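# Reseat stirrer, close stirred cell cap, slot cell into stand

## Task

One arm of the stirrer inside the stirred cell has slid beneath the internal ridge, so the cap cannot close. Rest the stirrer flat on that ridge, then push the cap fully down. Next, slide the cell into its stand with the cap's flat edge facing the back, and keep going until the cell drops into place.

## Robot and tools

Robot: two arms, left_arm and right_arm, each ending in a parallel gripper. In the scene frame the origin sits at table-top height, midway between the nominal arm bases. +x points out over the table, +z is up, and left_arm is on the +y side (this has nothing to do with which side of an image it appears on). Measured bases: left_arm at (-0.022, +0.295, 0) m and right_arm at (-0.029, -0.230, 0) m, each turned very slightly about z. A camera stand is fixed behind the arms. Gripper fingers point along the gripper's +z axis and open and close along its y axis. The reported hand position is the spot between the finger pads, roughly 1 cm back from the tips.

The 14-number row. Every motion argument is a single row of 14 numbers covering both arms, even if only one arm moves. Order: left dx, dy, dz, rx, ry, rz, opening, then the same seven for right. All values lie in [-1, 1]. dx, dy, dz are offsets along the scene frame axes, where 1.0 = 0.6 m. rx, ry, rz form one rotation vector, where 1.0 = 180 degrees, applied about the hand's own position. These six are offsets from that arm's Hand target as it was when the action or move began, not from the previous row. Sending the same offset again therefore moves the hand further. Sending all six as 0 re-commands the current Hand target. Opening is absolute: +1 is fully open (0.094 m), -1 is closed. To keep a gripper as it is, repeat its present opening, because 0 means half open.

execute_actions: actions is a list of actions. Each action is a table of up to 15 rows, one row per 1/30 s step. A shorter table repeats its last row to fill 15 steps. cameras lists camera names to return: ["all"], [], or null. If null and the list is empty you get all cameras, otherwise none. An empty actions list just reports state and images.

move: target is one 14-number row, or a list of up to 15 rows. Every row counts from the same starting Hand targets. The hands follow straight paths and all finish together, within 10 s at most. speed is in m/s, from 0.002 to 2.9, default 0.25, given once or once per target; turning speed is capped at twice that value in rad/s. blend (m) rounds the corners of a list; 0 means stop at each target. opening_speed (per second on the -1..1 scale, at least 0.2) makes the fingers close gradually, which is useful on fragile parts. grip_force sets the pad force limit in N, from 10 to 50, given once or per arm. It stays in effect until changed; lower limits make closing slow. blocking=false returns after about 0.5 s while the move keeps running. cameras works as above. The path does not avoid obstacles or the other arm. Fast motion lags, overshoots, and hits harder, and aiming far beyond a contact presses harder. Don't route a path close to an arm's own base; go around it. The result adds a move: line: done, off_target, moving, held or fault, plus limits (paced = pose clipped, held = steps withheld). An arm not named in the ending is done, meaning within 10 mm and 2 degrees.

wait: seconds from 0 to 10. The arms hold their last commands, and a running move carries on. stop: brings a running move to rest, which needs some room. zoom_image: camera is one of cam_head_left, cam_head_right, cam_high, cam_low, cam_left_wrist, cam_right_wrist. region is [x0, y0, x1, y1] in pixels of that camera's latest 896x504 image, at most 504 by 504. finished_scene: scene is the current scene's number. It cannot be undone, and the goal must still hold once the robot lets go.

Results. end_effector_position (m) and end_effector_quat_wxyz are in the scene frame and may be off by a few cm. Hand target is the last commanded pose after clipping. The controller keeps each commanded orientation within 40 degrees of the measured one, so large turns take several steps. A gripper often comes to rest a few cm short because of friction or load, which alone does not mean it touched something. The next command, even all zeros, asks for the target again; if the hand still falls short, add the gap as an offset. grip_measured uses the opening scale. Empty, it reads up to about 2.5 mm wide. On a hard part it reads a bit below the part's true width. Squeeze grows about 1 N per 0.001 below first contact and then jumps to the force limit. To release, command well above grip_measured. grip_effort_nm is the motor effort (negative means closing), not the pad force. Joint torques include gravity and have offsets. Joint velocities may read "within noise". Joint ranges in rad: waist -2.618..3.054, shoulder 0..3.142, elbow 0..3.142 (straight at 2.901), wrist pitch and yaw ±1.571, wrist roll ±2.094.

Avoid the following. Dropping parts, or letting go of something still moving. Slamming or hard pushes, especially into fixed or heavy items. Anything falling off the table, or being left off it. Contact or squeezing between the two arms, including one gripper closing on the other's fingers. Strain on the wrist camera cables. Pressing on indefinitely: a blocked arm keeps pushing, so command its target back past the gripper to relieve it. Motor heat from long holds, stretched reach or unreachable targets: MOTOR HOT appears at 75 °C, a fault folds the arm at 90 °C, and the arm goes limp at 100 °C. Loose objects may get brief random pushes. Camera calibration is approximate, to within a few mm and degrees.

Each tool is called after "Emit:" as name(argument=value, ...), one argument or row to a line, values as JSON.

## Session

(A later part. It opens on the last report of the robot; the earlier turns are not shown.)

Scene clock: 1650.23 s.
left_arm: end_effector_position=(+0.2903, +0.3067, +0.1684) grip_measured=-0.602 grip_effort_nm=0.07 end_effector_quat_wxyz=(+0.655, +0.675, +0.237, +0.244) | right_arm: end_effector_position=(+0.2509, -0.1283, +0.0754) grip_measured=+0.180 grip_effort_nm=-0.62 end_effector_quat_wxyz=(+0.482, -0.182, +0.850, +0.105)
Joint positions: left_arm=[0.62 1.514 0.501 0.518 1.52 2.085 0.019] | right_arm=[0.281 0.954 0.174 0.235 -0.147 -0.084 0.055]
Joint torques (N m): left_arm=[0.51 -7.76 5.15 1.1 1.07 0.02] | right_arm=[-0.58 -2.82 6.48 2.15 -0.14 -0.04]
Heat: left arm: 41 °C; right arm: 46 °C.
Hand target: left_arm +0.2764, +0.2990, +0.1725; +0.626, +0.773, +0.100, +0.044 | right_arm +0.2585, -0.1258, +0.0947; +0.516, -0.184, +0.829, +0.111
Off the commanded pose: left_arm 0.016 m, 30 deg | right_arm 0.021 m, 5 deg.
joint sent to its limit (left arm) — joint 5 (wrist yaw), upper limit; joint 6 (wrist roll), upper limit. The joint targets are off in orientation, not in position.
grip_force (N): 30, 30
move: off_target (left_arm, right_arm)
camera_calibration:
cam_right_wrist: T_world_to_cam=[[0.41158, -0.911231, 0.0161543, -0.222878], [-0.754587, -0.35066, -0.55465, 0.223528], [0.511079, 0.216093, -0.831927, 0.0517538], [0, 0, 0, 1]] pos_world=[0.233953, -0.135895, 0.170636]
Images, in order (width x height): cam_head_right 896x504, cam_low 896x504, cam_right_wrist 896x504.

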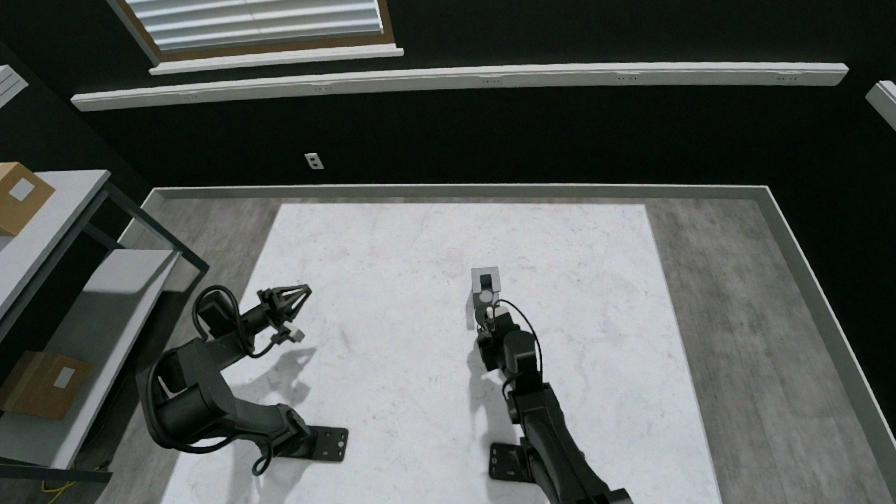

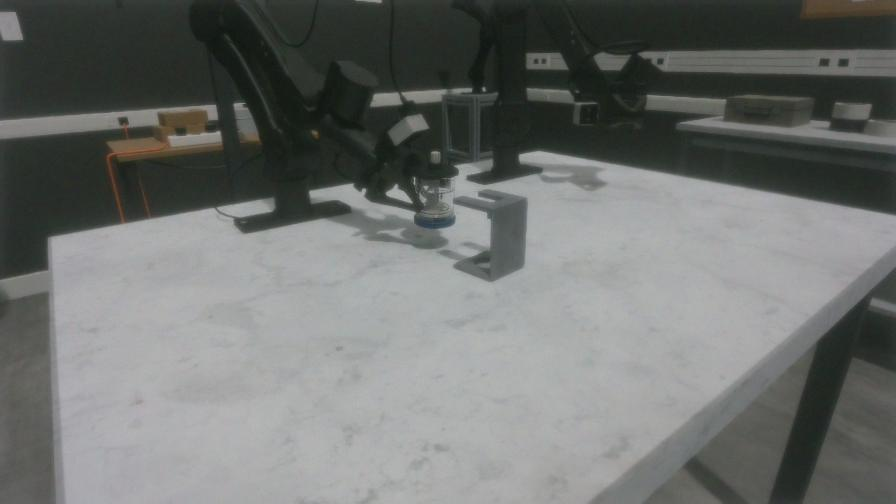

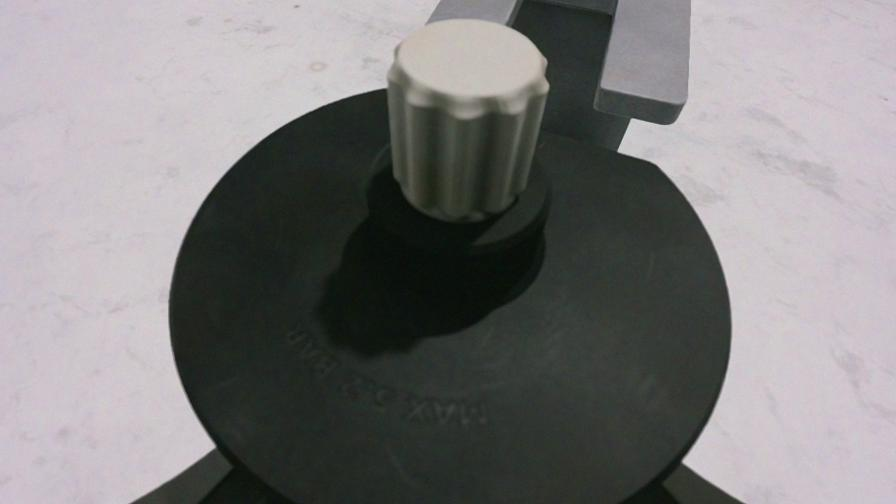

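Emit:
move(
  target=[
    [0.0,-0.25,-0.1377,0,0,0,-0.6,0,0,-0.015,0,0,0,0.08],
    [0.039,-0.356,-0.1377,0,0,0,-0.6,0,0,-0.015,0,0,0,0.08],
  ],
  blend=0.02,
  cameras=["cam_right_wrist","cam_left_wrist"],
)

Scene clock: 1659.40 s.
left_arm: end_effector_position=(+0.3002, +0.0867, +0.0971) grip_measured=-0.602 grip_effort_nm=0.07 end_effector_quat_wxyz=(+0.627, +0.771, +0.086, +0.068) | right_arm: end_effector_position=(+0.2492, -0.1287, +0.0684) grip_measured=+0.180 grip_effort_nm=-0.62 end_effector_quat_wxyz=(+0.483, -0.182, +0.850, +0.105)
Joint positions: left_arm=[-0.158 1.797 0.605 0.645 1.169 2.079 0.019] | right_arm=[0.281 0.975 0.147 0.284 -0.147 -0.085 0.055]
Joint torques (N m): left_arm=[-0.25 -6.17 7.36 1.37 0.44 -0.17] | right_arm=[-0.83 -1.57 6.23 2.34 -0.19 -0.02]
Heat: left arm: 41 °C; right arm: 47 °C.
Hand target: left_arm +0.2998, +0.0853, +0.0899; +0.626, +0.773, +0.100, +0.044 | right_arm +0.2585, -0.1258, +0.0856; +0.516, -0.184, +0.829, +0.111
Off the commanded pose: left_arm 0.007 m, 3 deg | right_arm 0.020 m, 5 deg.
grip_force (N): 30, 30
move: off_target (left_arm, right_arm)
camera_calibration:
cam_left_wrist: T_world_to_cam=[[-0.0482901, 0.192801, -0.980049, 0.0941441], [0.799751, 0.595282, 0.0777009, -0.258344], [0.598386, -0.780043, -0.182939, -0.00269498], [0, 0, 0, 1]] pos_world=[0.21277, 0.133534, 0.111846]
cam_right_wrist: T_world_to_cam=[[0.412258, -0.910913, 0.0167539, -0.222601], [-0.75378, -0.351357, -0.555306, 0.217971], [0.511722, 0.216301, -0.831477, 0.0467425], [0, 0, 0, 1]] pos_world=[0.232152, -0.136295, 0.163635]
Images, in order (width x height): cam_left_wrist 896x504, cam_right_wrist 896x504.

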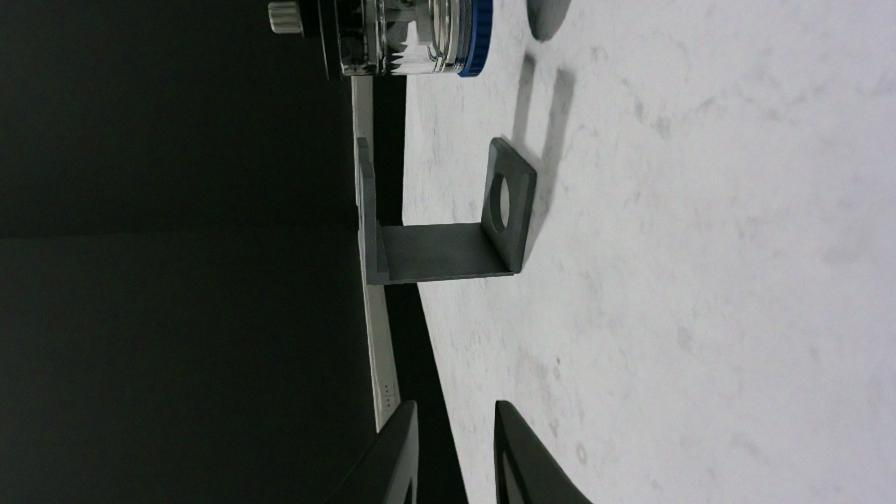

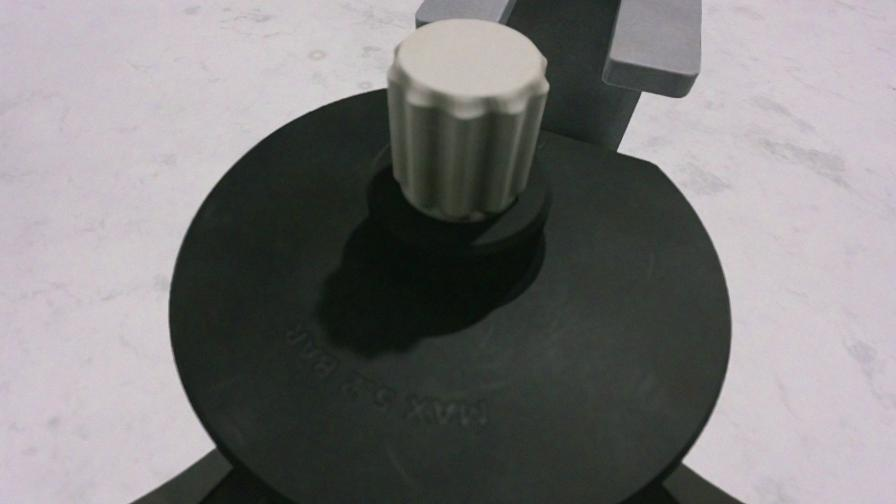

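Emit:
move(
  target=[0,0,0,0,0,0,-0.6,0,0,-0.035,0,0,0,0.08],
  speed=0.06,
  cameras=["cam_right_wrist","cam_left_wrist"],
)

Scene clock: 1667.60 s.
left_arm: end_effector_position=(+0.3001, +0.0868, +0.0969) grip_measured=-0.602 grip_effort_nm=0.07 end_effector_quat_wxyz=(+0.627, +0.771, +0.086, +0.068) | right_arm: end_effector_position=(+0.2493, -0.1286, +0.0474) grip_measured=+0.180 grip_effort_nm=-0.62 end_effector_quat_wxyz=(+0.483, -0.183, +0.850, +0.105)
Joint positions: left_arm=[-0.158 1.797 0.605 0.644 1.168 2.079 0.019] | right_arm=[0.281 1.122 0.086 0.493 -0.147 -0.085 0.055]
Joint torques (N m): left_arm=[-0.25 -6.2 7.42 1.34 0.42 -0.16] | right_arm=[-0.72 -1.81 5.56 2.3 -0.17 -0.02]
Heat: left arm: 40 °C; right arm: 49 °C.
Hand target: left_arm +0.2998, +0.0853, +0.0899; +0.626, +0.772, +0.100, +0.044 | right_arm +0.2585, -0.1258, +0.0646; +0.516, -0.184, +0.829, +0.111
Off the commanded pose: left_arm 0.007 m, 3 deg | right_arm 0.020 m, 5 deg.
grip_force (N): 30, 30
move: off_target (left_arm, right_arm)
camera_calibration:
cam_left_wrist: T_world_to_cam=[[-0.0494328, 0.193098, -0.979934, 0.0942392], [0.799607, 0.595564, 0.0770207, -0.258267], [0.598486, -0.779754, -0.183843, -0.00267302], [0, 0, 0, 1]] pos_world=[0.21277, 0.133533, 0.111749]
cam_right_wrist: T_world_to_cam=[[0.412927, -0.910601, 0.0172581, -0.222292], [-0.753408, -0.352169, -0.555296, 0.206256], [0.511731, 0.216294, -0.831474, 0.0291836], [0, 0, 0, 1]] pos_world=[0.232251, -0.136095, 0.142635]
Images, in order (width x height): cam_left_wrist 896x504, cam_right_wrist 896x504.

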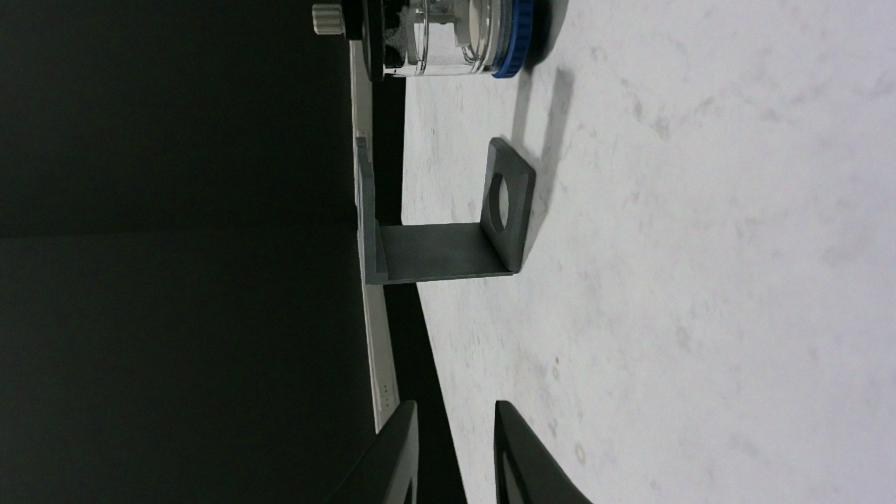

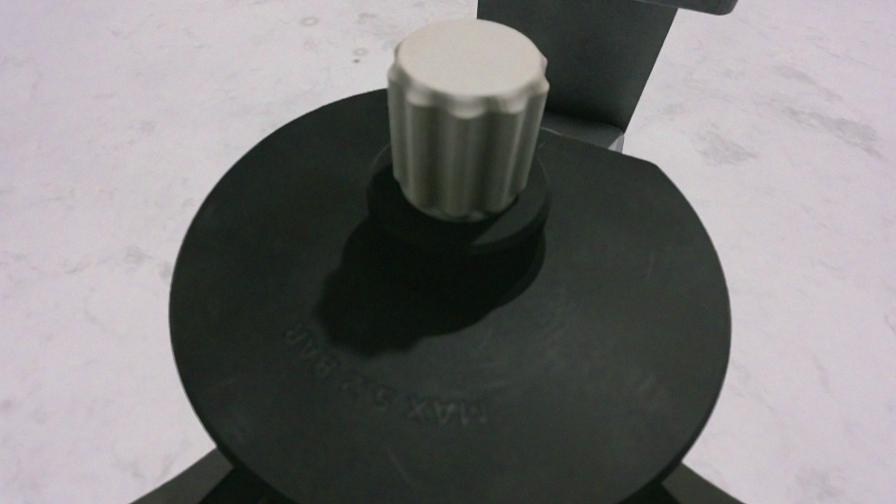

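Emit:
move(
  target=[0,0,0,0,0,0,-0.6,0,0.003,-0.007,0.0,0.0,0,0.08],
  speed=0.06,
  cameras=["cam_left_wrist"],
)

Emit:
zoom_image(
  camera="cam_left_wrist",
  region=[300, 0, 560, 300],
)

Scene clock: 1677.93 s.
left_arm: end_effector_position=(+0.3001, +0.0868, +0.0969) grip_measured=-0.602 grip_effort_nm=0.07 end_effector_quat_wxyz=(+0.627, +0.771, +0.086, +0.068) | right_arm: end_effector_position=(+0.2500, -0.1284, +0.0434) grip_measured=+0.180 grip_effort_nm=-0.62 end_effector_quat_wxyz=(+0.483, -0.183, +0.850, +0.105)
Joint positions: left_arm=[-0.158 1.797 0.605 0.644 1.168 2.079 0.019] | right_arm=[0.281 1.164 0.076 0.546 -0.147 -0.085 0.055]
Joint torques (N m): left_arm=[-0.23 -6.15 7.49 1.33 0.43 -0.17] | right_arm=[0.42 -2.14 5.35 2.28 -0.11 0.06]
Heat: left arm: 39 °C; right arm: 50 °C.
Hand target: left_arm +0.2998, +0.0853, +0.0899; +0.626, +0.772, +0.100, +0.044 | right_arm +0.2585, -0.1240, +0.0605; +0.516, -0.184, +0.829, +0.111
Off the commanded pose: left_arm 0.007 m, 3 deg | right_arm 0.020 m, 5 deg.
grip_force (N): 30, 30
move: off_target (left_arm, right_arm)
camera_calibration:
cam_left_wrist: T_world_to_cam=[[-0.0494328, 0.193098, -0.979934, 0.0942392], [0.799607, 0.595564, 0.0770207, -0.258267], [0.598486, -0.779754, -0.183843, -0.00267302], [0, 0, 0, 1]] pos_world=[0.21277, 0.133533, 0.111749]
Images, in order (width x height): cam_left_wrist 896x504.

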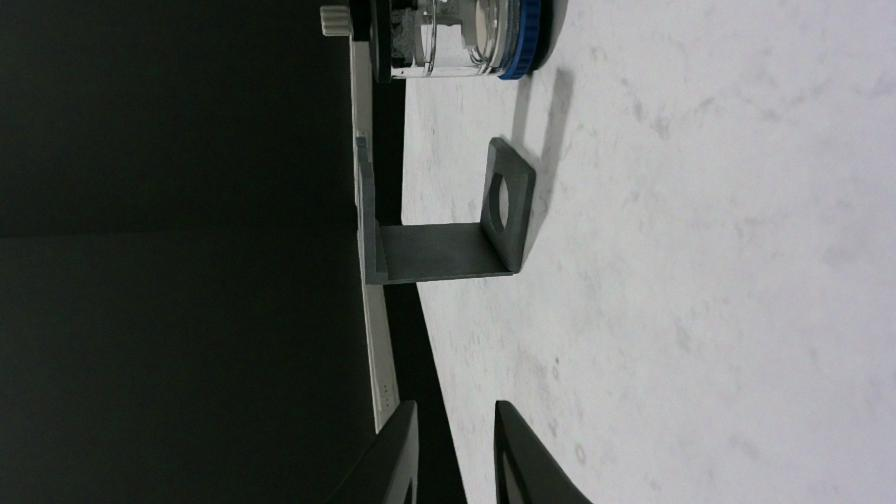

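Scaled by 1.680 from the camera's 896x504 image, which has a finer 1280x720 frame.

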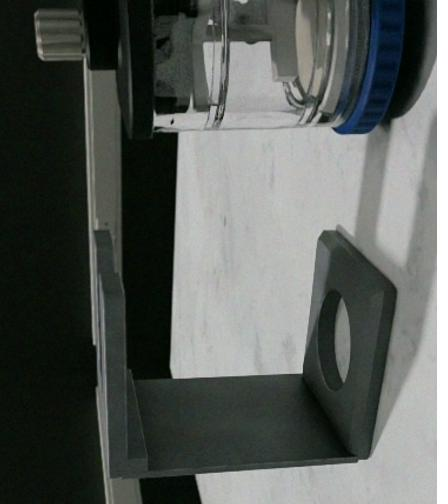

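Emit:
move(
  target=[0,0,0,0,0,0,-0.6,0.045,0.004,0.0,0.0,0.0,0,0.08],
  speed=0.05,
  cameras=["cam_left_wrist","cam_right_wrist"],
)

Emit:
zoom_image(
  camera="cam_left_wrist",
  region=[300, 0, 560, 300],
)

Scene clock: 1687.03 s.
left_arm: end_effector_position=(+0.3001, +0.0868, +0.0969) grip_measured=-0.602 grip_effort_nm=0.07 end_effector_quat_wxyz=(+0.627, +0.771, +0.086, +0.068) | right_arm: end_effector_position=(+0.2672, -0.1265, +0.0364) grip_measured=+0.180 grip_effort_nm=-0.62 end_effector_quat_wxyz=(+0.477, -0.182, +0.853, +0.106)
Joint positions: left_arm=[-0.158 1.797 0.605 0.644 1.168 2.079 0.019] | right_arm=[0.265 1.333 0.128 0.647 -0.162 -0.092 0.055]
Joint torques (N m): left_arm=[-0.25 -6.15 7.45 1.35 0.44 -0.18] | right_arm=[-0.68 -2.58 7.71 2.17 -0.17 -0.03]
Heat: left arm: 39 °C; right arm: 50 °C.
Hand target: left_arm +0.2998, +0.0853, +0.0899; +0.626, +0.772, +0.100, +0.044 | right_arm +0.2854, -0.1217, +0.0603; +0.516, -0.184, +0.829, +0.111
Off the commanded pose: left_arm 0.007 m, 3 deg | right_arm 0.031 m, 5 deg.
grip_force (N): 30, 30
move: off_target (left_arm, right_arm)
camera_calibration:
cam_left_wrist: T_world_to_cam=[[-0.0494328, 0.193098, -0.979934, 0.0942392], [0.799607, 0.595564, 0.0770207, -0.258267], [0.598486, -0.779754, -0.183843, -0.00267302], [0, 0, 0, 1]] pos_world=[0.21277, 0.133533, 0.111749]
cam_right_wrist: T_world_to_cam=[[0.412762, -0.91075, 0.0127026, -0.227461], [-0.760645, -0.352337, -0.545231, 0.215864], [0.501045, 0.215388, -0.83819, 0.0134217], [0, 0, 0, 1]] pos_world=[0.251359, -0.133994, 0.131835]
Images, in order (width x height): cam_left_wrist 896x504, cam_right_wrist 896x504.

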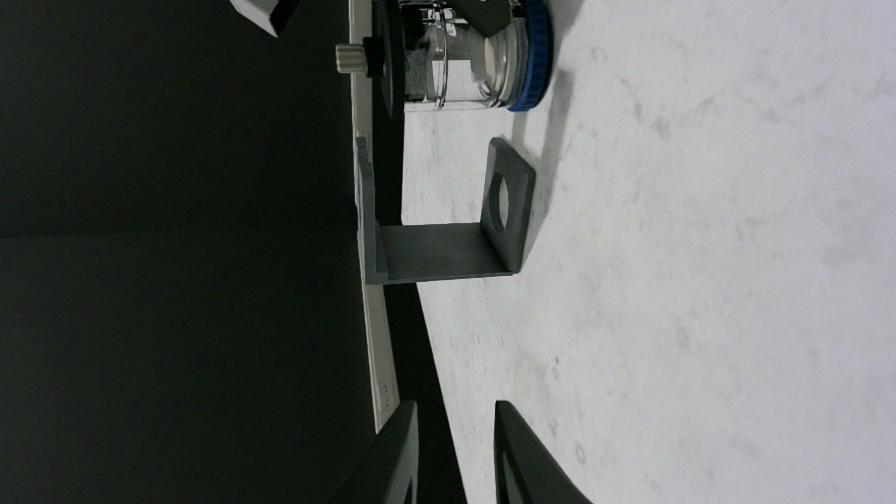

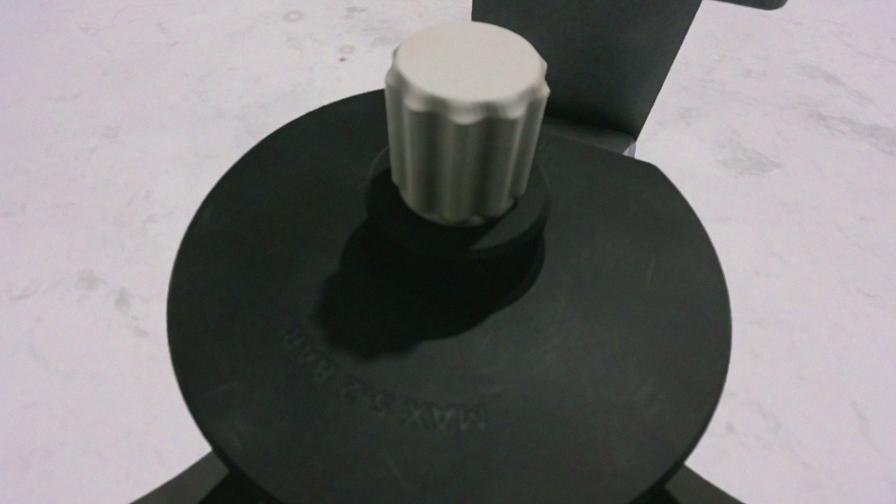

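Scaled by 1.680 from the camera's 896x504 image, which has a finer 1280x720 frame.

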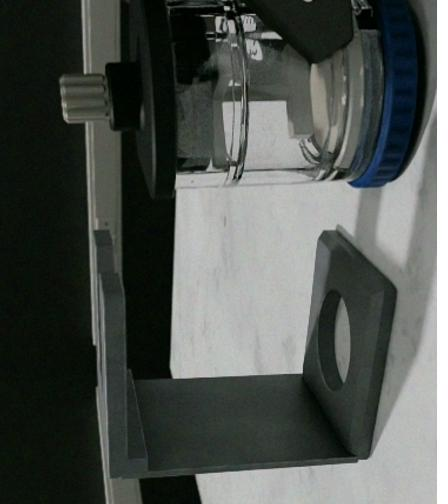

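Emit:
move(
  target=[0,0,0,0,0,0,-0.6,-0.01,0.0,0.03,0.0,0.0,0,0.08],
  speed=0.05,
)

Scene clock: 1697.63 s.
left_arm: end_effector_position=(+0.3001, +0.0868, +0.0969) grip_measured=-0.602 grip_effort_nm=0.07 end_effector_quat_wxyz=(+0.627, +0.771, +0.086, +0.068) | right_arm: end_effector_position=(+0.2600, -0.1283, +0.0448) grip_measured=+0.180 grip_effort_nm=-0.62 end_effector_quat_wxyz=(+0.466, -0.183, +0.859, +0.106)
Joint positions: left_arm=[-0.158 1.797 0.605 0.644 1.168 2.079 0.019] | right_arm=[0.265 1.198 0.146 0.47 -0.162 -0.092 0.055]
Joint torques (N m): left_arm=[-0.21 -6.13 7.43 1.32 0.44 -0.17] | right_arm=[0.14 -4.27 8.55 2.13 -0.13 -0.01]
Heat: left arm: 38 °C; right arm: 51 °C.
Hand target: left_arm +0.2998, +0.0853, +0.0899; +0.626, +0.772, +0.100, +0.044 | right_arm +0.2795, -0.1217, +0.0785; +0.516, -0.184, +0.829, +0.111
Off the commanded pose: left_arm 0.007 m, 3 deg | right_arm 0.039 m, 7 deg.
grip_force (N): 30, 30
move: off_target (left_arm, right_arm)

Emit:
move(
  target=[0,0,0,0,0,0,-0.6,0.01,0.0,0.02,0.0117,-0.025,0,0.08],
  speed=0.05,
)

Scene clock: 1706.70 s.
left_arm: end_effector_position=(+0.3001, +0.0868, +0.0969) grip_measured=-0.602 grip_effort_nm=0.07 end_effector_quat_wxyz=(+0.627, +0.771, +0.086, +0.068) | right_arm: end_effector_position=(+0.2744, -0.1246, +0.0683) grip_measured=+0.180 grip_effort_nm=-0.62 end_effector_quat_wxyz=(+0.515, -0.182, +0.830, +0.112)
Joint positions: left_arm=[-0.158 1.797 0.605 0.644 1.168 2.079 0.019] | right_arm=[0.257 1.212 0.146 0.597 -0.176 -0.09 0.055]
Joint torques (N m): left_arm=[-0.21 -6.19 7.45 1.34 0.45 -0.15] | right_arm=[-0.57 -2.5 6.3 2.35 -0.17 0.1]
Heat: left arm: 38 °C; right arm: 51 °C.
Hand target: left_arm +0.2998, +0.0853, +0.0899; +0.626, +0.772, +0.100, +0.044 | right_arm +0.2855, -0.1216, +0.0906; +0.552, -0.179, +0.806, +0.119
Off the commanded pose: left_arm 0.007 m, 3 deg | right_arm 0.025 m, 5 deg.
grip_force (N): 30, 30
move: off_target (left_arm, right_arm)

Emit:
move(
  target=[0,0,0,0,0,0,-0.6,0.01,0.002,-0.038,0,0,0,0.08],
  speed=0.05,
  cameras=["cam_left_wrist","cam_right_wrist"],
)

Emit:
zoom_image(
  camera="cam_left_wrist",
  region=[300, 0, 560, 300],
)

Scene clock: 1714.03 s.
left_arm: end_effector_position=(+0.3001, +0.0868, +0.0969) grip_measured=-0.602 grip_effort_nm=0.07 end_effector_quat_wxyz=(+0.627, +0.771, +0.086, +0.068) | right_arm: end_effector_position=(+0.2837, -0.1221, +0.0498) grip_measured=+0.180 grip_effort_nm=-0.62 end_effector_quat_wxyz=(+0.520, -0.182, +0.827, +0.112)
Joint positions: left_arm=[-0.158 1.797 0.605 0.644 1.168 2.079 0.019] | right_arm=[0.257 1.437 0.13 0.85 -0.178 -0.09 0.055]
Joint torques (N m): left_arm=[-0.25 -6.17 7.41 1.34 0.45 -0.15] | right_arm=[-0.64 -3.29 4.37 2.38 -0.18 0.1]
Heat: left arm: 37 °C; right arm: 53 °C.
Hand target: left_arm +0.2998, +0.0853, +0.0899; +0.626, +0.772, +0.100, +0.044 | right_arm +0.2914, -0.1204, +0.0676; +0.552, -0.179, +0.806, +0.119
Off the commanded pose: left_arm 0.007 m, 3 deg | right_arm 0.020 m, 5 deg.
grip_force (N): 30, 30
move: off_target (left_arm, right_arm)
camera_calibration:
cam_left_wrist: T_world_to_cam=[[-0.0494328, 0.193098, -0.979934, 0.0942392], [0.799607, 0.595564, 0.0770207, -0.258267], [0.598486, -0.779754, -0.183843, -0.00267302], [0, 0, 0, 1]] pos_world=[0.21277, 0.133533, 0.111749]
cam_right_wrist: T_world_to_cam=[[0.4163, -0.908936, 0.0229911, -0.231606], [-0.70286, -0.337751, -0.62603, 0.226735], [0.576786, 0.244457, -0.77946, -0.00541411], [0, 0, 0, 1]] pos_world=[0.258904, -0.132612, 0.143048]
Images, in order (width x height): cam_left_wrist 896x504, cam_right_wrist 896x504.

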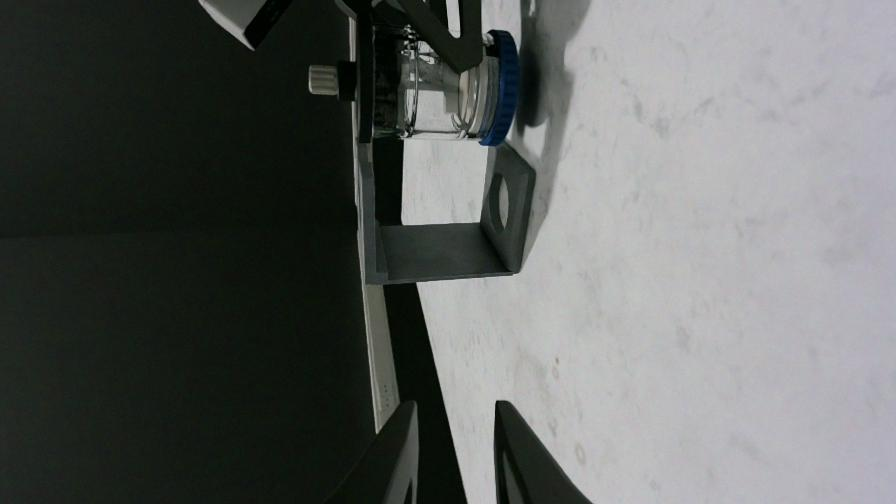

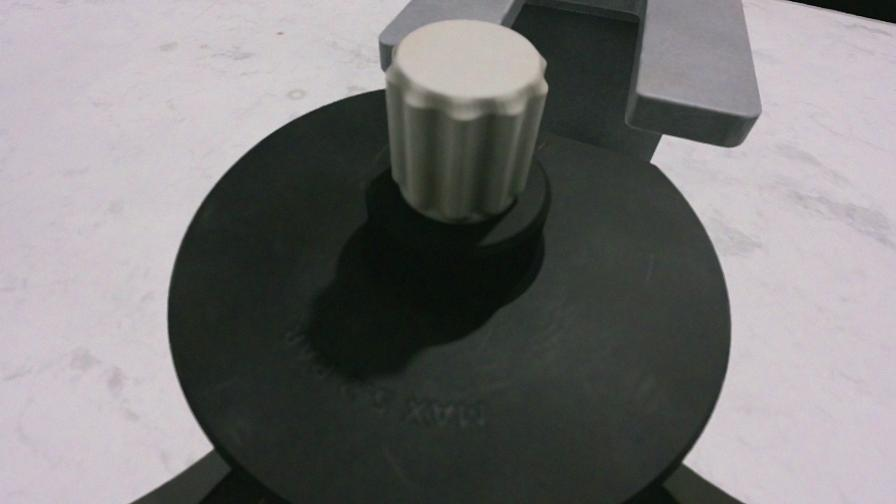

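Scaled by 1.680 from the camera's 896x504 image, which has a finer 1280x720 frame.

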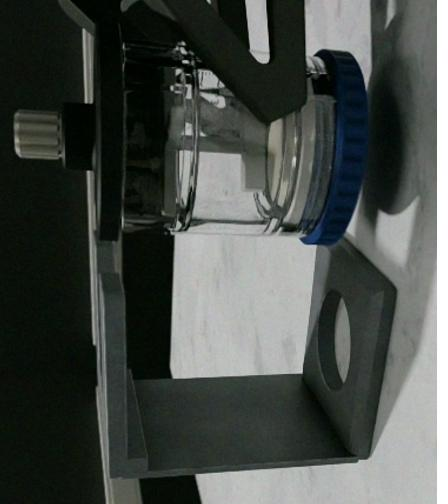

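Emit:
move(
  target=[0,0,0,0,0,0,-0.6,0.0,-0.003,-0.009,-0.005,0.01,0,0.08],
  speed=0.05,
  cameras=["cam_left_wrist","cam_right_wrist"],
)

Emit:
zoom_image(
  camera="cam_left_wrist",
  region=[300, 0, 560, 300],
)

Scene clock: 1722.43 s.
left_arm: end_effector_position=(+0.3001, +0.0868, +0.0969) grip_measured=-0.602 grip_effort_nm=0.07 end_effector_quat_wxyz=(+0.627, +0.771, +0.086, +0.068) | right_arm: end_effector_position=(+0.2801, -0.1250, +0.0414) grip_measured=+0.180 grip_effort_nm=-0.62 end_effector_quat_wxyz=(+0.504, -0.179, +0.838, +0.111)
Joint positions: left_arm=[-0.158 1.797 0.605 0.644 1.168 2.079 0.019] | right_arm=[0.25 1.437 0.13 0.812 -0.18 -0.09 0.055]
Joint torques (N m): left_arm=[-0.28 -6.15 7.43 1.34 0.43 -0.17] | right_arm=[-0.59 -3.92 5.48 2.14 -0.14 -0.01]
Heat: left arm: 37 °C; right arm: 53 °C.
Hand target: left_arm +0.2998, +0.0853, +0.0899; +0.626, +0.772, +0.100, +0.044 | right_arm +0.2915, -0.1223, +0.0622; +0.538, -0.181, +0.815, +0.115
Off the commanded pose: left_arm 0.007 m, 3 deg | right_arm 0.024 m, 5 deg.
grip_force (N): 30, 30
move: off_target (left_arm, right_arm)
camera_calibration:
cam_left_wrist: T_world_to_cam=[[-0.0494328, 0.193098, -0.979934, 0.0942392], [0.799607, 0.595564, 0.0770207, -0.258267], [0.598486, -0.779754, -0.183843, -0.00267302], [0, 0, 0, 1]] pos_world=[0.21277, 0.133533, 0.111749]
cam_right_wrist: T_world_to_cam=[[0.411901, -0.911112, 0.0145774, -0.23132], [-0.727826, -0.338581, -0.596349, 0.223605], [0.548276, 0.235027, -0.802593, -0.00146075], [0, 0, 0, 1]] pos_world=[0.258827, -0.134707, 0.135546]
Images, in order (width x height): cam_left_wrist 896x504, cam_right_wrist 896x504.

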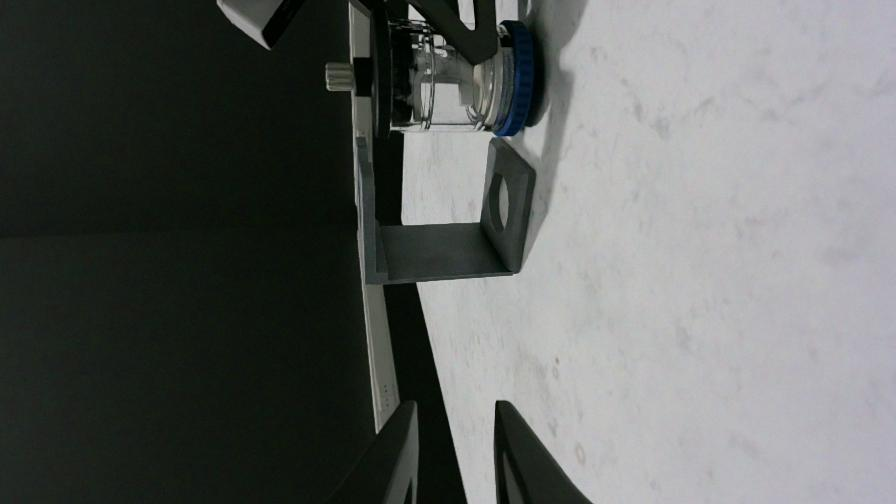

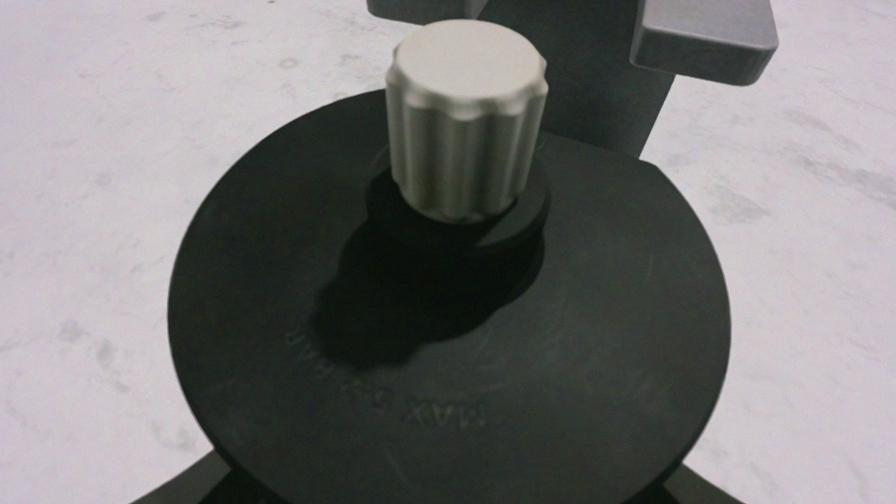

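Scaled by 1.680 from the camera's 896x504 image, which has a finer 1280x720 frame.

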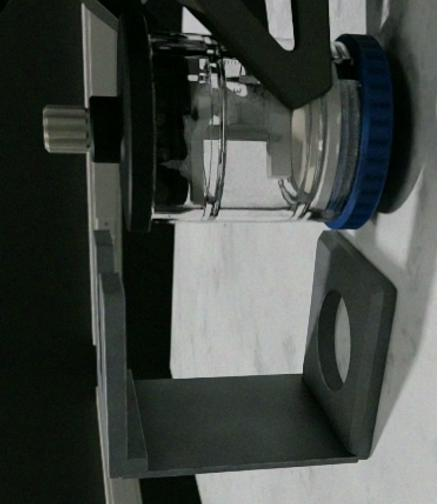

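Emit:
move(
  target=[0,0,0,0,0,0,-0.6,0.008,0.002,0.015,0,0,0,0.08],
  speed=0.05,
)

Scene clock: 1727.60 s.
left_arm: end_effector_position=(+0.3001, +0.0868, +0.0969) grip_measured=-0.602 grip_effort_nm=0.08 end_effector_quat_wxyz=(+0.627, +0.771, +0.086, +0.068) | right_arm: end_effector_position=(+0.2771, -0.1257, +0.0390) grip_measured=+0.180 grip_effort_nm=-0.62 end_effector_quat_wxyz=(+0.489, -0.179, +0.846, +0.111)
Joint positions: left_arm=[-0.158 1.797 0.605 0.644 1.168 2.079 0.019] | right_arm=[0.25 1.4 0.142 0.729 -0.18 -0.09 0.055]
Joint torques (N m): left_arm=[-0.29 -6.2 7.41 1.32 0.43 -0.17] | right_arm=[-0.62 -4.94 7.43 2.17 -0.18 -0.02]
Heat: left arm: 37 °C; right arm: 53 °C.
Hand target: left_arm +0.2998, +0.0853, +0.0899; +0.626, +0.772, +0.100, +0.044 | right_arm +0.2963, -0.1211, +0.0713; +0.538, -0.181, +0.815, +0.115
Off the commanded pose: left_arm 0.007 m, 3 deg | right_arm 0.038 m, 7 deg.
grip_force (N): 30, 30
move: off_target (left_arm, right_arm)

Emit:
move(
  target=[0,0,0,0,0,0,-0.6,0.0,0.0,0.02,0.0,0,0,0.08],
  speed=0.05,
)

Emit:
move(
  target=[0,0,0,0,0,0,-0.6,0.0,0.0,-0.01,0.0,0,0,0.08],
  speed=0.05,
)

Scene clock: 1732.73 s.
left_arm: end_effector_position=(+0.3001, +0.0868, +0.0969) grip_measured=-0.602 grip_effort_nm=0.07 end_effector_quat_wxyz=(+0.627, +0.771, +0.086, +0.068) | right_arm: end_effector_position=(+0.2770, -0.1257, +0.0491) grip_measured=+0.180 grip_effort_nm=-0.62 end_effector_quat_wxyz=(+0.488, -0.179, +0.847, +0.111)
Joint positions: left_arm=[-0.158 1.797 0.605 0.644 1.168 2.079 0.019] | right_arm=[0.25 1.314 0.165 0.617 -0.18 -0.09 0.055]
Joint torques (N m): left_arm=[-0.23 -6.17 7.42 1.34 0.44 -0.17] | right_arm=[-0.51 -4.89 8.18 2.15 -0.17 -0.04]
Heat: left arm: 37 °C; right arm: 53 °C.
Hand target: left_arm +0.2998, +0.0853, +0.0899; +0.626, +0.772, +0.100, +0.044 | right_arm +0.2963, -0.1211, +0.0832; +0.538, -0.181, +0.815, +0.115
Off the commanded pose: left_arm 0.007 m, 3 deg | right_arm 0.040 m, 7 deg.
grip_force (N): 30, 30
move: off_target (left_arm, right_arm)

Scene clock: 1733.77 s.
left_arm: end_effector_position=(+0.3001, +0.0868, +0.0969) grip_measured=-0.602 grip_effort_nm=0.07 end_effector_quat_wxyz=(+0.627, +0.771, +0.086, +0.068) | right_arm: end_effector_position=(+0.2798, -0.1251, +0.0515) grip_measured=+0.180 grip_effort_nm=-0.62 end_effector_quat_wxyz=(+0.495, -0.179, +0.843, +0.111)
Joint positions: left_arm=[-0.158 1.797 0.605 0.644 1.168 2.079 0.019] | right_arm=[0.25 1.328 0.165 0.648 -0.18 -0.09 0.055]
Joint torques (N m): left_arm=[-0.28 -6.17 7.45 1.34 0.42 -0.17] | right_arm=[-0.61 -3.04 7.1 2.39 -0.18 -0.02]
Heat: left arm: 37 °C; right arm: 53 °C.
Hand target: left_arm +0.2998, +0.0853, +0.0899; +0.626, +0.772, +0.100, +0.044 | right_arm +0.2963, -0.1211, +0.0773; +0.538, -0.181, +0.815, +0.115
Off the commanded pose: left_arm 0.007 m, 3 deg | right_arm 0.031 m, 6 deg.
grip_force (N): 30, 30
move: off_target (left_arm, right_arm)

Emit:
move(
  target=[0,0,0,0,0,0,-0.6,0.0,-0.001,-0.013,0.0,0,0,0.08],
  speed=0.05,
  cameras=["cam_left_wrist"],
)

Emit:
zoom_image(
  camera="cam_left_wrist",
  region=[300, 0, 560, 300],
)

Scene clock: 1740.37 s.
left_arm: end_effector_position=(+0.3001, +0.0868, +0.0969) grip_measured=-0.602 grip_effort_nm=0.07 end_effector_quat_wxyz=(+0.627, +0.771, +0.086, +0.068) | right_arm: end_effector_position=(+0.2845, -0.1237, +0.0487) grip_measured=+0.180 grip_effort_nm=-0.62 end_effector_quat_wxyz=(+0.501, -0.180, +0.839, +0.112)
Joint positions: left_arm=[-0.158 1.797 0.605 0.644 1.168 2.079 0.019] | right_arm=[0.25 1.391 0.165 0.725 -0.181 -0.091 0.055]
Joint torques (N m): left_arm=[-0.21 -6.15 7.38 1.33 0.44 -0.16] | right_arm=[-0.87 -3.3 5.55 2.31 -0.16 0]
Heat: left arm: 37 °C; right arm: 53 °C.
Hand target: left_arm +0.2998, +0.0853, +0.0899; +0.626, +0.772, +0.100, +0.044 | right_arm +0.2963, -0.1216, +0.0694; +0.538, -0.181, +0.815, +0.115
Off the commanded pose: left_arm 0.007 m, 3 deg | right_arm 0.024 m, 5 deg.
grip_force (N): 30, 30
move: off_target (left_arm, right_arm)
camera_calibration:
cam_left_wrist: T_world_to_cam=[[-0.0494328, 0.193098, -0.979934, 0.0942392], [0.799607, 0.595564, 0.0770207, -0.258267], [0.598486, -0.779754, -0.183843, -0.00267302], [0, 0, 0, 1]] pos_world=[0.21277, 0.133533, 0.111749]
Images, in order (width x height): cam_left_wrist 896x504.

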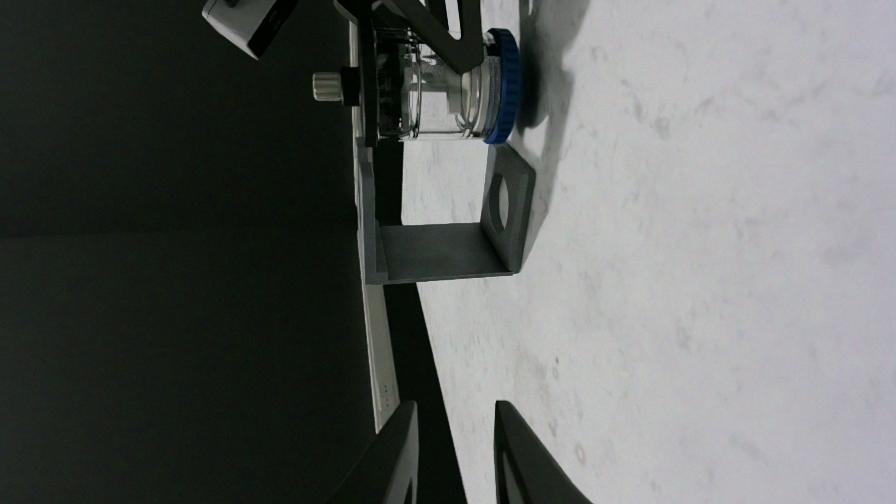

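Scaled by 1.680 from the camera's 896x504 image, which has a finer 1280x720 frame.

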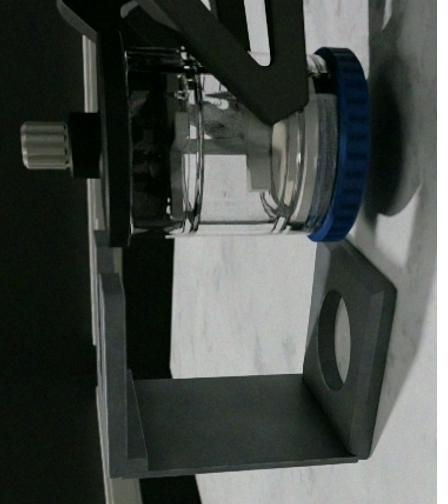

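Emit:
move(
  target=[0,0,0,0,0,0,-0.6,-0.003,-0.002,-0.0095,0.0,0,0,0.08],
  speed=0.05,
  cameras=["cam_left_wrist"],
)

Emit:
zoom_image(
  camera="cam_left_wrist",
  region=[300, 0, 560, 300],
)

Scene clock: 1748.20 s.
left_arm: end_effector_position=(+0.3001, +0.0868, +0.0969) grip_measured=-0.602 grip_effort_nm=0.07 end_effector_quat_wxyz=(+0.627, +0.771, +0.086, +0.068) | right_arm: end_effector_position=(+0.2863, -0.1248, +0.0464) grip_measured=+0.180 grip_effort_nm=-0.62 end_effector_quat_wxyz=(+0.505, -0.179, +0.837, +0.111)
Joint positions: left_arm=[-0.158 1.797 0.605 0.644 1.168 2.079 0.019] | right_arm=[0.244 1.428 0.158 0.777 -0.185 -0.092 0.055]
Joint torques (N m): left_arm=[-0.24 -6.11 7.41 1.33 0.43 -0.15] | right_arm=[-0.64 -3.54 4.71 2.37 -0.23 -0.01]
Heat: left arm: 37 °C; right arm: 53 °C.
Hand target: left_arm +0.2998, +0.0853, +0.0899; +0.626, +0.772, +0.100, +0.044 | right_arm +0.2945, -0.1229, +0.0637; +0.538, -0.181, +0.815, +0.115
Off the commanded pose: left_arm 0.007 m, 3 deg | right_arm 0.019 m, 5 deg.
grip_force (N): 30, 30
move: off_target (left_arm, right_arm)
camera_calibration:
cam_left_wrist: T_world_to_cam=[[-0.0494328, 0.193098, -0.979934, 0.0942392], [0.799607, 0.595564, 0.0770207, -0.258267], [0.598486, -0.779754, -0.183843, -0.00267302], [0, 0, 0, 1]] pos_world=[0.21277, 0.133533, 0.111749]
Images, in order (width x height): cam_left_wrist 896x504.

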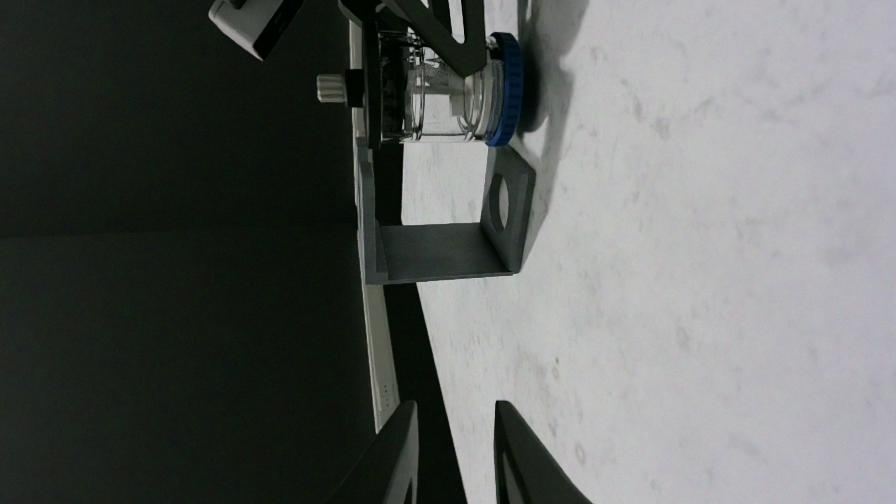

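Scaled by 1.680 from the camera's 896x504 image, which has a finer 1280x720 frame.

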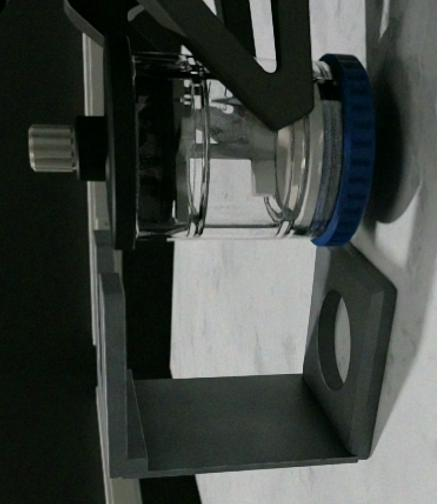

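Emit:
move(
  target=[0,0,0,0,0,0,-0.6,0.008,0.0,-0.003,0.0,0,0,0.08],
  speed=0.05,
  cameras=["cam_left_wrist","cam_right_wrist"],
)

Emit:
zoom_image(
  camera="cam_left_wrist",
  region=[300, 0, 560, 300],
)

Scene clock: 1762.10 s.
left_arm: end_effector_position=(+0.3001, +0.0868, +0.0969) grip_measured=-0.602 grip_effort_nm=0.07 end_effector_quat_wxyz=(+0.627, +0.771, +0.086, +0.068) | right_arm: end_effector_position=(+0.2868, -0.1258, +0.0407) grip_measured=+0.180 grip_effort_nm=-0.62 end_effector_quat_wxyz=(+0.500, -0.178, +0.840, +0.111)
Joint positions: left_arm=[-0.158 1.797 0.605 0.644 1.168 2.079 0.019] | right_arm=[0.237 1.463 0.158 0.8 -0.19 -0.094 0.055]
Joint torques (N m): left_arm=[-0.25 -6.17 7.36 1.35 0.44 -0.17] | right_arm=[-0.75 -3.54 5.53 2.3 -0.18 -0.01]
Heat: left arm: 37 °C; right arm: 55 °C.
Hand target: left_arm +0.2998, +0.0853, +0.0899; +0.626, +0.772, +0.100, +0.044 | right_arm +0.2993, -0.1229, +0.0619; +0.537, -0.181, +0.815, +0.115
Off the commanded pose: left_arm 0.007 m, 3 deg | right_arm 0.025 m, 5 deg.
grip_force (N): 30, 30
move: off_target (left_arm, right_arm)
camera_calibration:
cam_left_wrist: T_world_to_cam=[[-0.0494328, 0.193098, -0.979934, 0.0942392], [0.799607, 0.595564, 0.0770207, -0.258267], [0.598486, -0.779754, -0.183843, -0.00267302], [0, 0, 0, 1]] pos_world=[0.21277, 0.133533, 0.111749]
cam_right_wrist: T_world_to_cam=[[0.410703, -0.911702, 0.0110527, -0.234377], [-0.733234, -0.337463, -0.590327, 0.229204], [0.541933, 0.234345, -0.807088, -0.00353016], [0, 0, 0, 1]] pos_world=[0.266233, -0.135507, 0.135047]
Images, in order (width x height): cam_left_wrist 896x504, cam_right_wrist 896x504.

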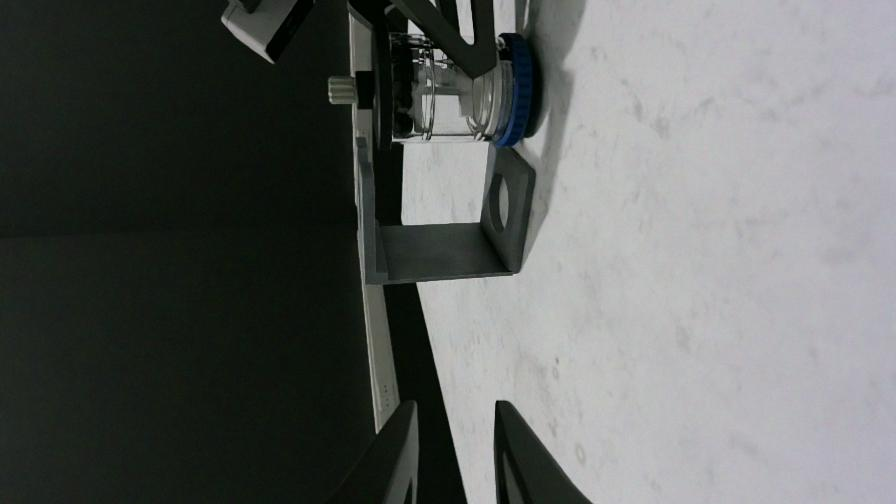

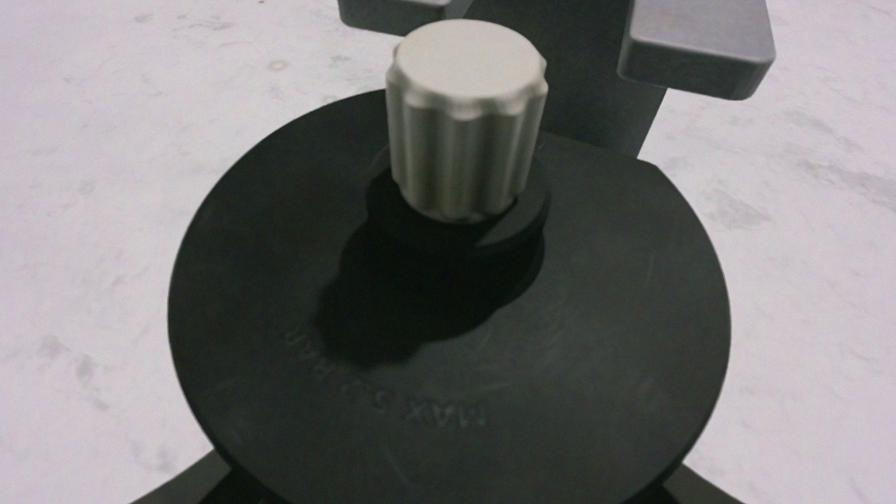

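Scaled by 1.680 from the camera's 896x504 image, which has a finer 1280x720 frame.

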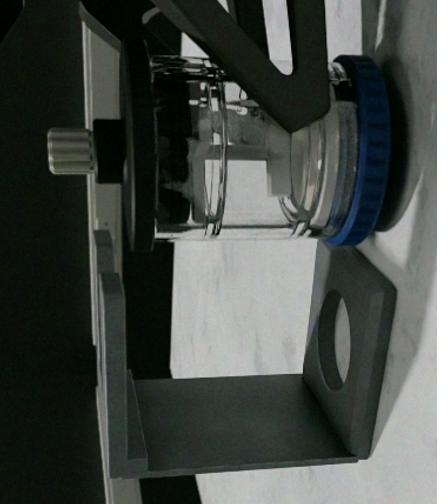

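Emit:
move(
  target=[0,0,0,0,0,0,-0.6,0.012,0.003,0.018,0.0,0,0,0.08],
  speed=0.05,
)

Emit:
move(
  target=[0,0,0,0,0,0,-0.6,0.012,0.001,0.005,0.0,0,0,0.08],
  speed=0.05,
)

Scene clock: 1771.30 s.
left_arm: end_effector_position=(+0.3001, +0.0868, +0.0969) grip_measured=-0.602 grip_effort_nm=0.07 end_effector_quat_wxyz=(+0.627, +0.771, +0.086, +0.068) | right_arm: end_effector_position=(+0.2876, -0.1256, +0.0406) grip_measured=+0.180 grip_effort_nm=-0.62 end_effector_quat_wxyz=(+0.490, -0.178, +0.846, +0.111)
Joint positions: left_arm=[-0.158 1.797 0.605 0.644 1.168 2.079 0.019] | right_arm=[0.237 1.44 0.181 0.73 -0.19 -0.095 0.055]
Joint torques (N m): left_arm=[-0.25 -6.13 7.42 1.35 0.44 -0.16] | right_arm=[-0.59 -5.41 7.45 2.22 -0.16 0]
Heat: left arm: 37 °C; right arm: 56 °C.
Hand target: left_arm +0.2998, +0.0853, +0.0899; +0.626, +0.772, +0.100, +0.044 | right_arm +0.3065, -0.1211, +0.0728; +0.538, -0.181, +0.815, +0.115
Off the commanded pose: left_arm 0.007 m, 3 deg | right_arm 0.037 m, 7 deg.
grip_force (N): 30, 30
move: off_target (left_arm, right_arm)

Scene clock: 1772.10 s.
left_arm: end_effector_position=(+0.3001, +0.0868, +0.0969) grip_measured=-0.602 grip_effort_nm=0.07 end_effector_quat_wxyz=(+0.627, +0.771, +0.086, +0.068) | right_arm: end_effector_position=(+0.2949, -0.1246, +0.0471) grip_measured=+0.180 grip_effort_nm=-0.62 end_effector_quat_wxyz=(+0.494, -0.178, +0.843, +0.112)
Joint positions: left_arm=[-0.158 1.797 0.605 0.644 1.168 2.079 0.019] | right_arm=[0.234 1.437 0.209 0.71 -0.194 -0.096 0.055]
Joint torques (N m): left_arm=[-0.25 -6.15 7.45 1.34 0.45 -0.17] | right_arm=[-0.59 -4.44 7.75 2.15 -0.16 -0.02]
Heat: left arm: 37 °C; right arm: 56 °C.
Hand target: left_arm +0.2998, +0.0853, +0.0899; +0.626, +0.772, +0.100, +0.044 | right_arm +0.3137, -0.1204, +0.0759; +0.538, -0.181, +0.815, +0.115
Off the commanded pose: left_arm 0.007 m, 3 deg | right_arm 0.035 m, 6 deg.
grip_force (N): 30, 30
move: off_target (left_arm, right_arm)


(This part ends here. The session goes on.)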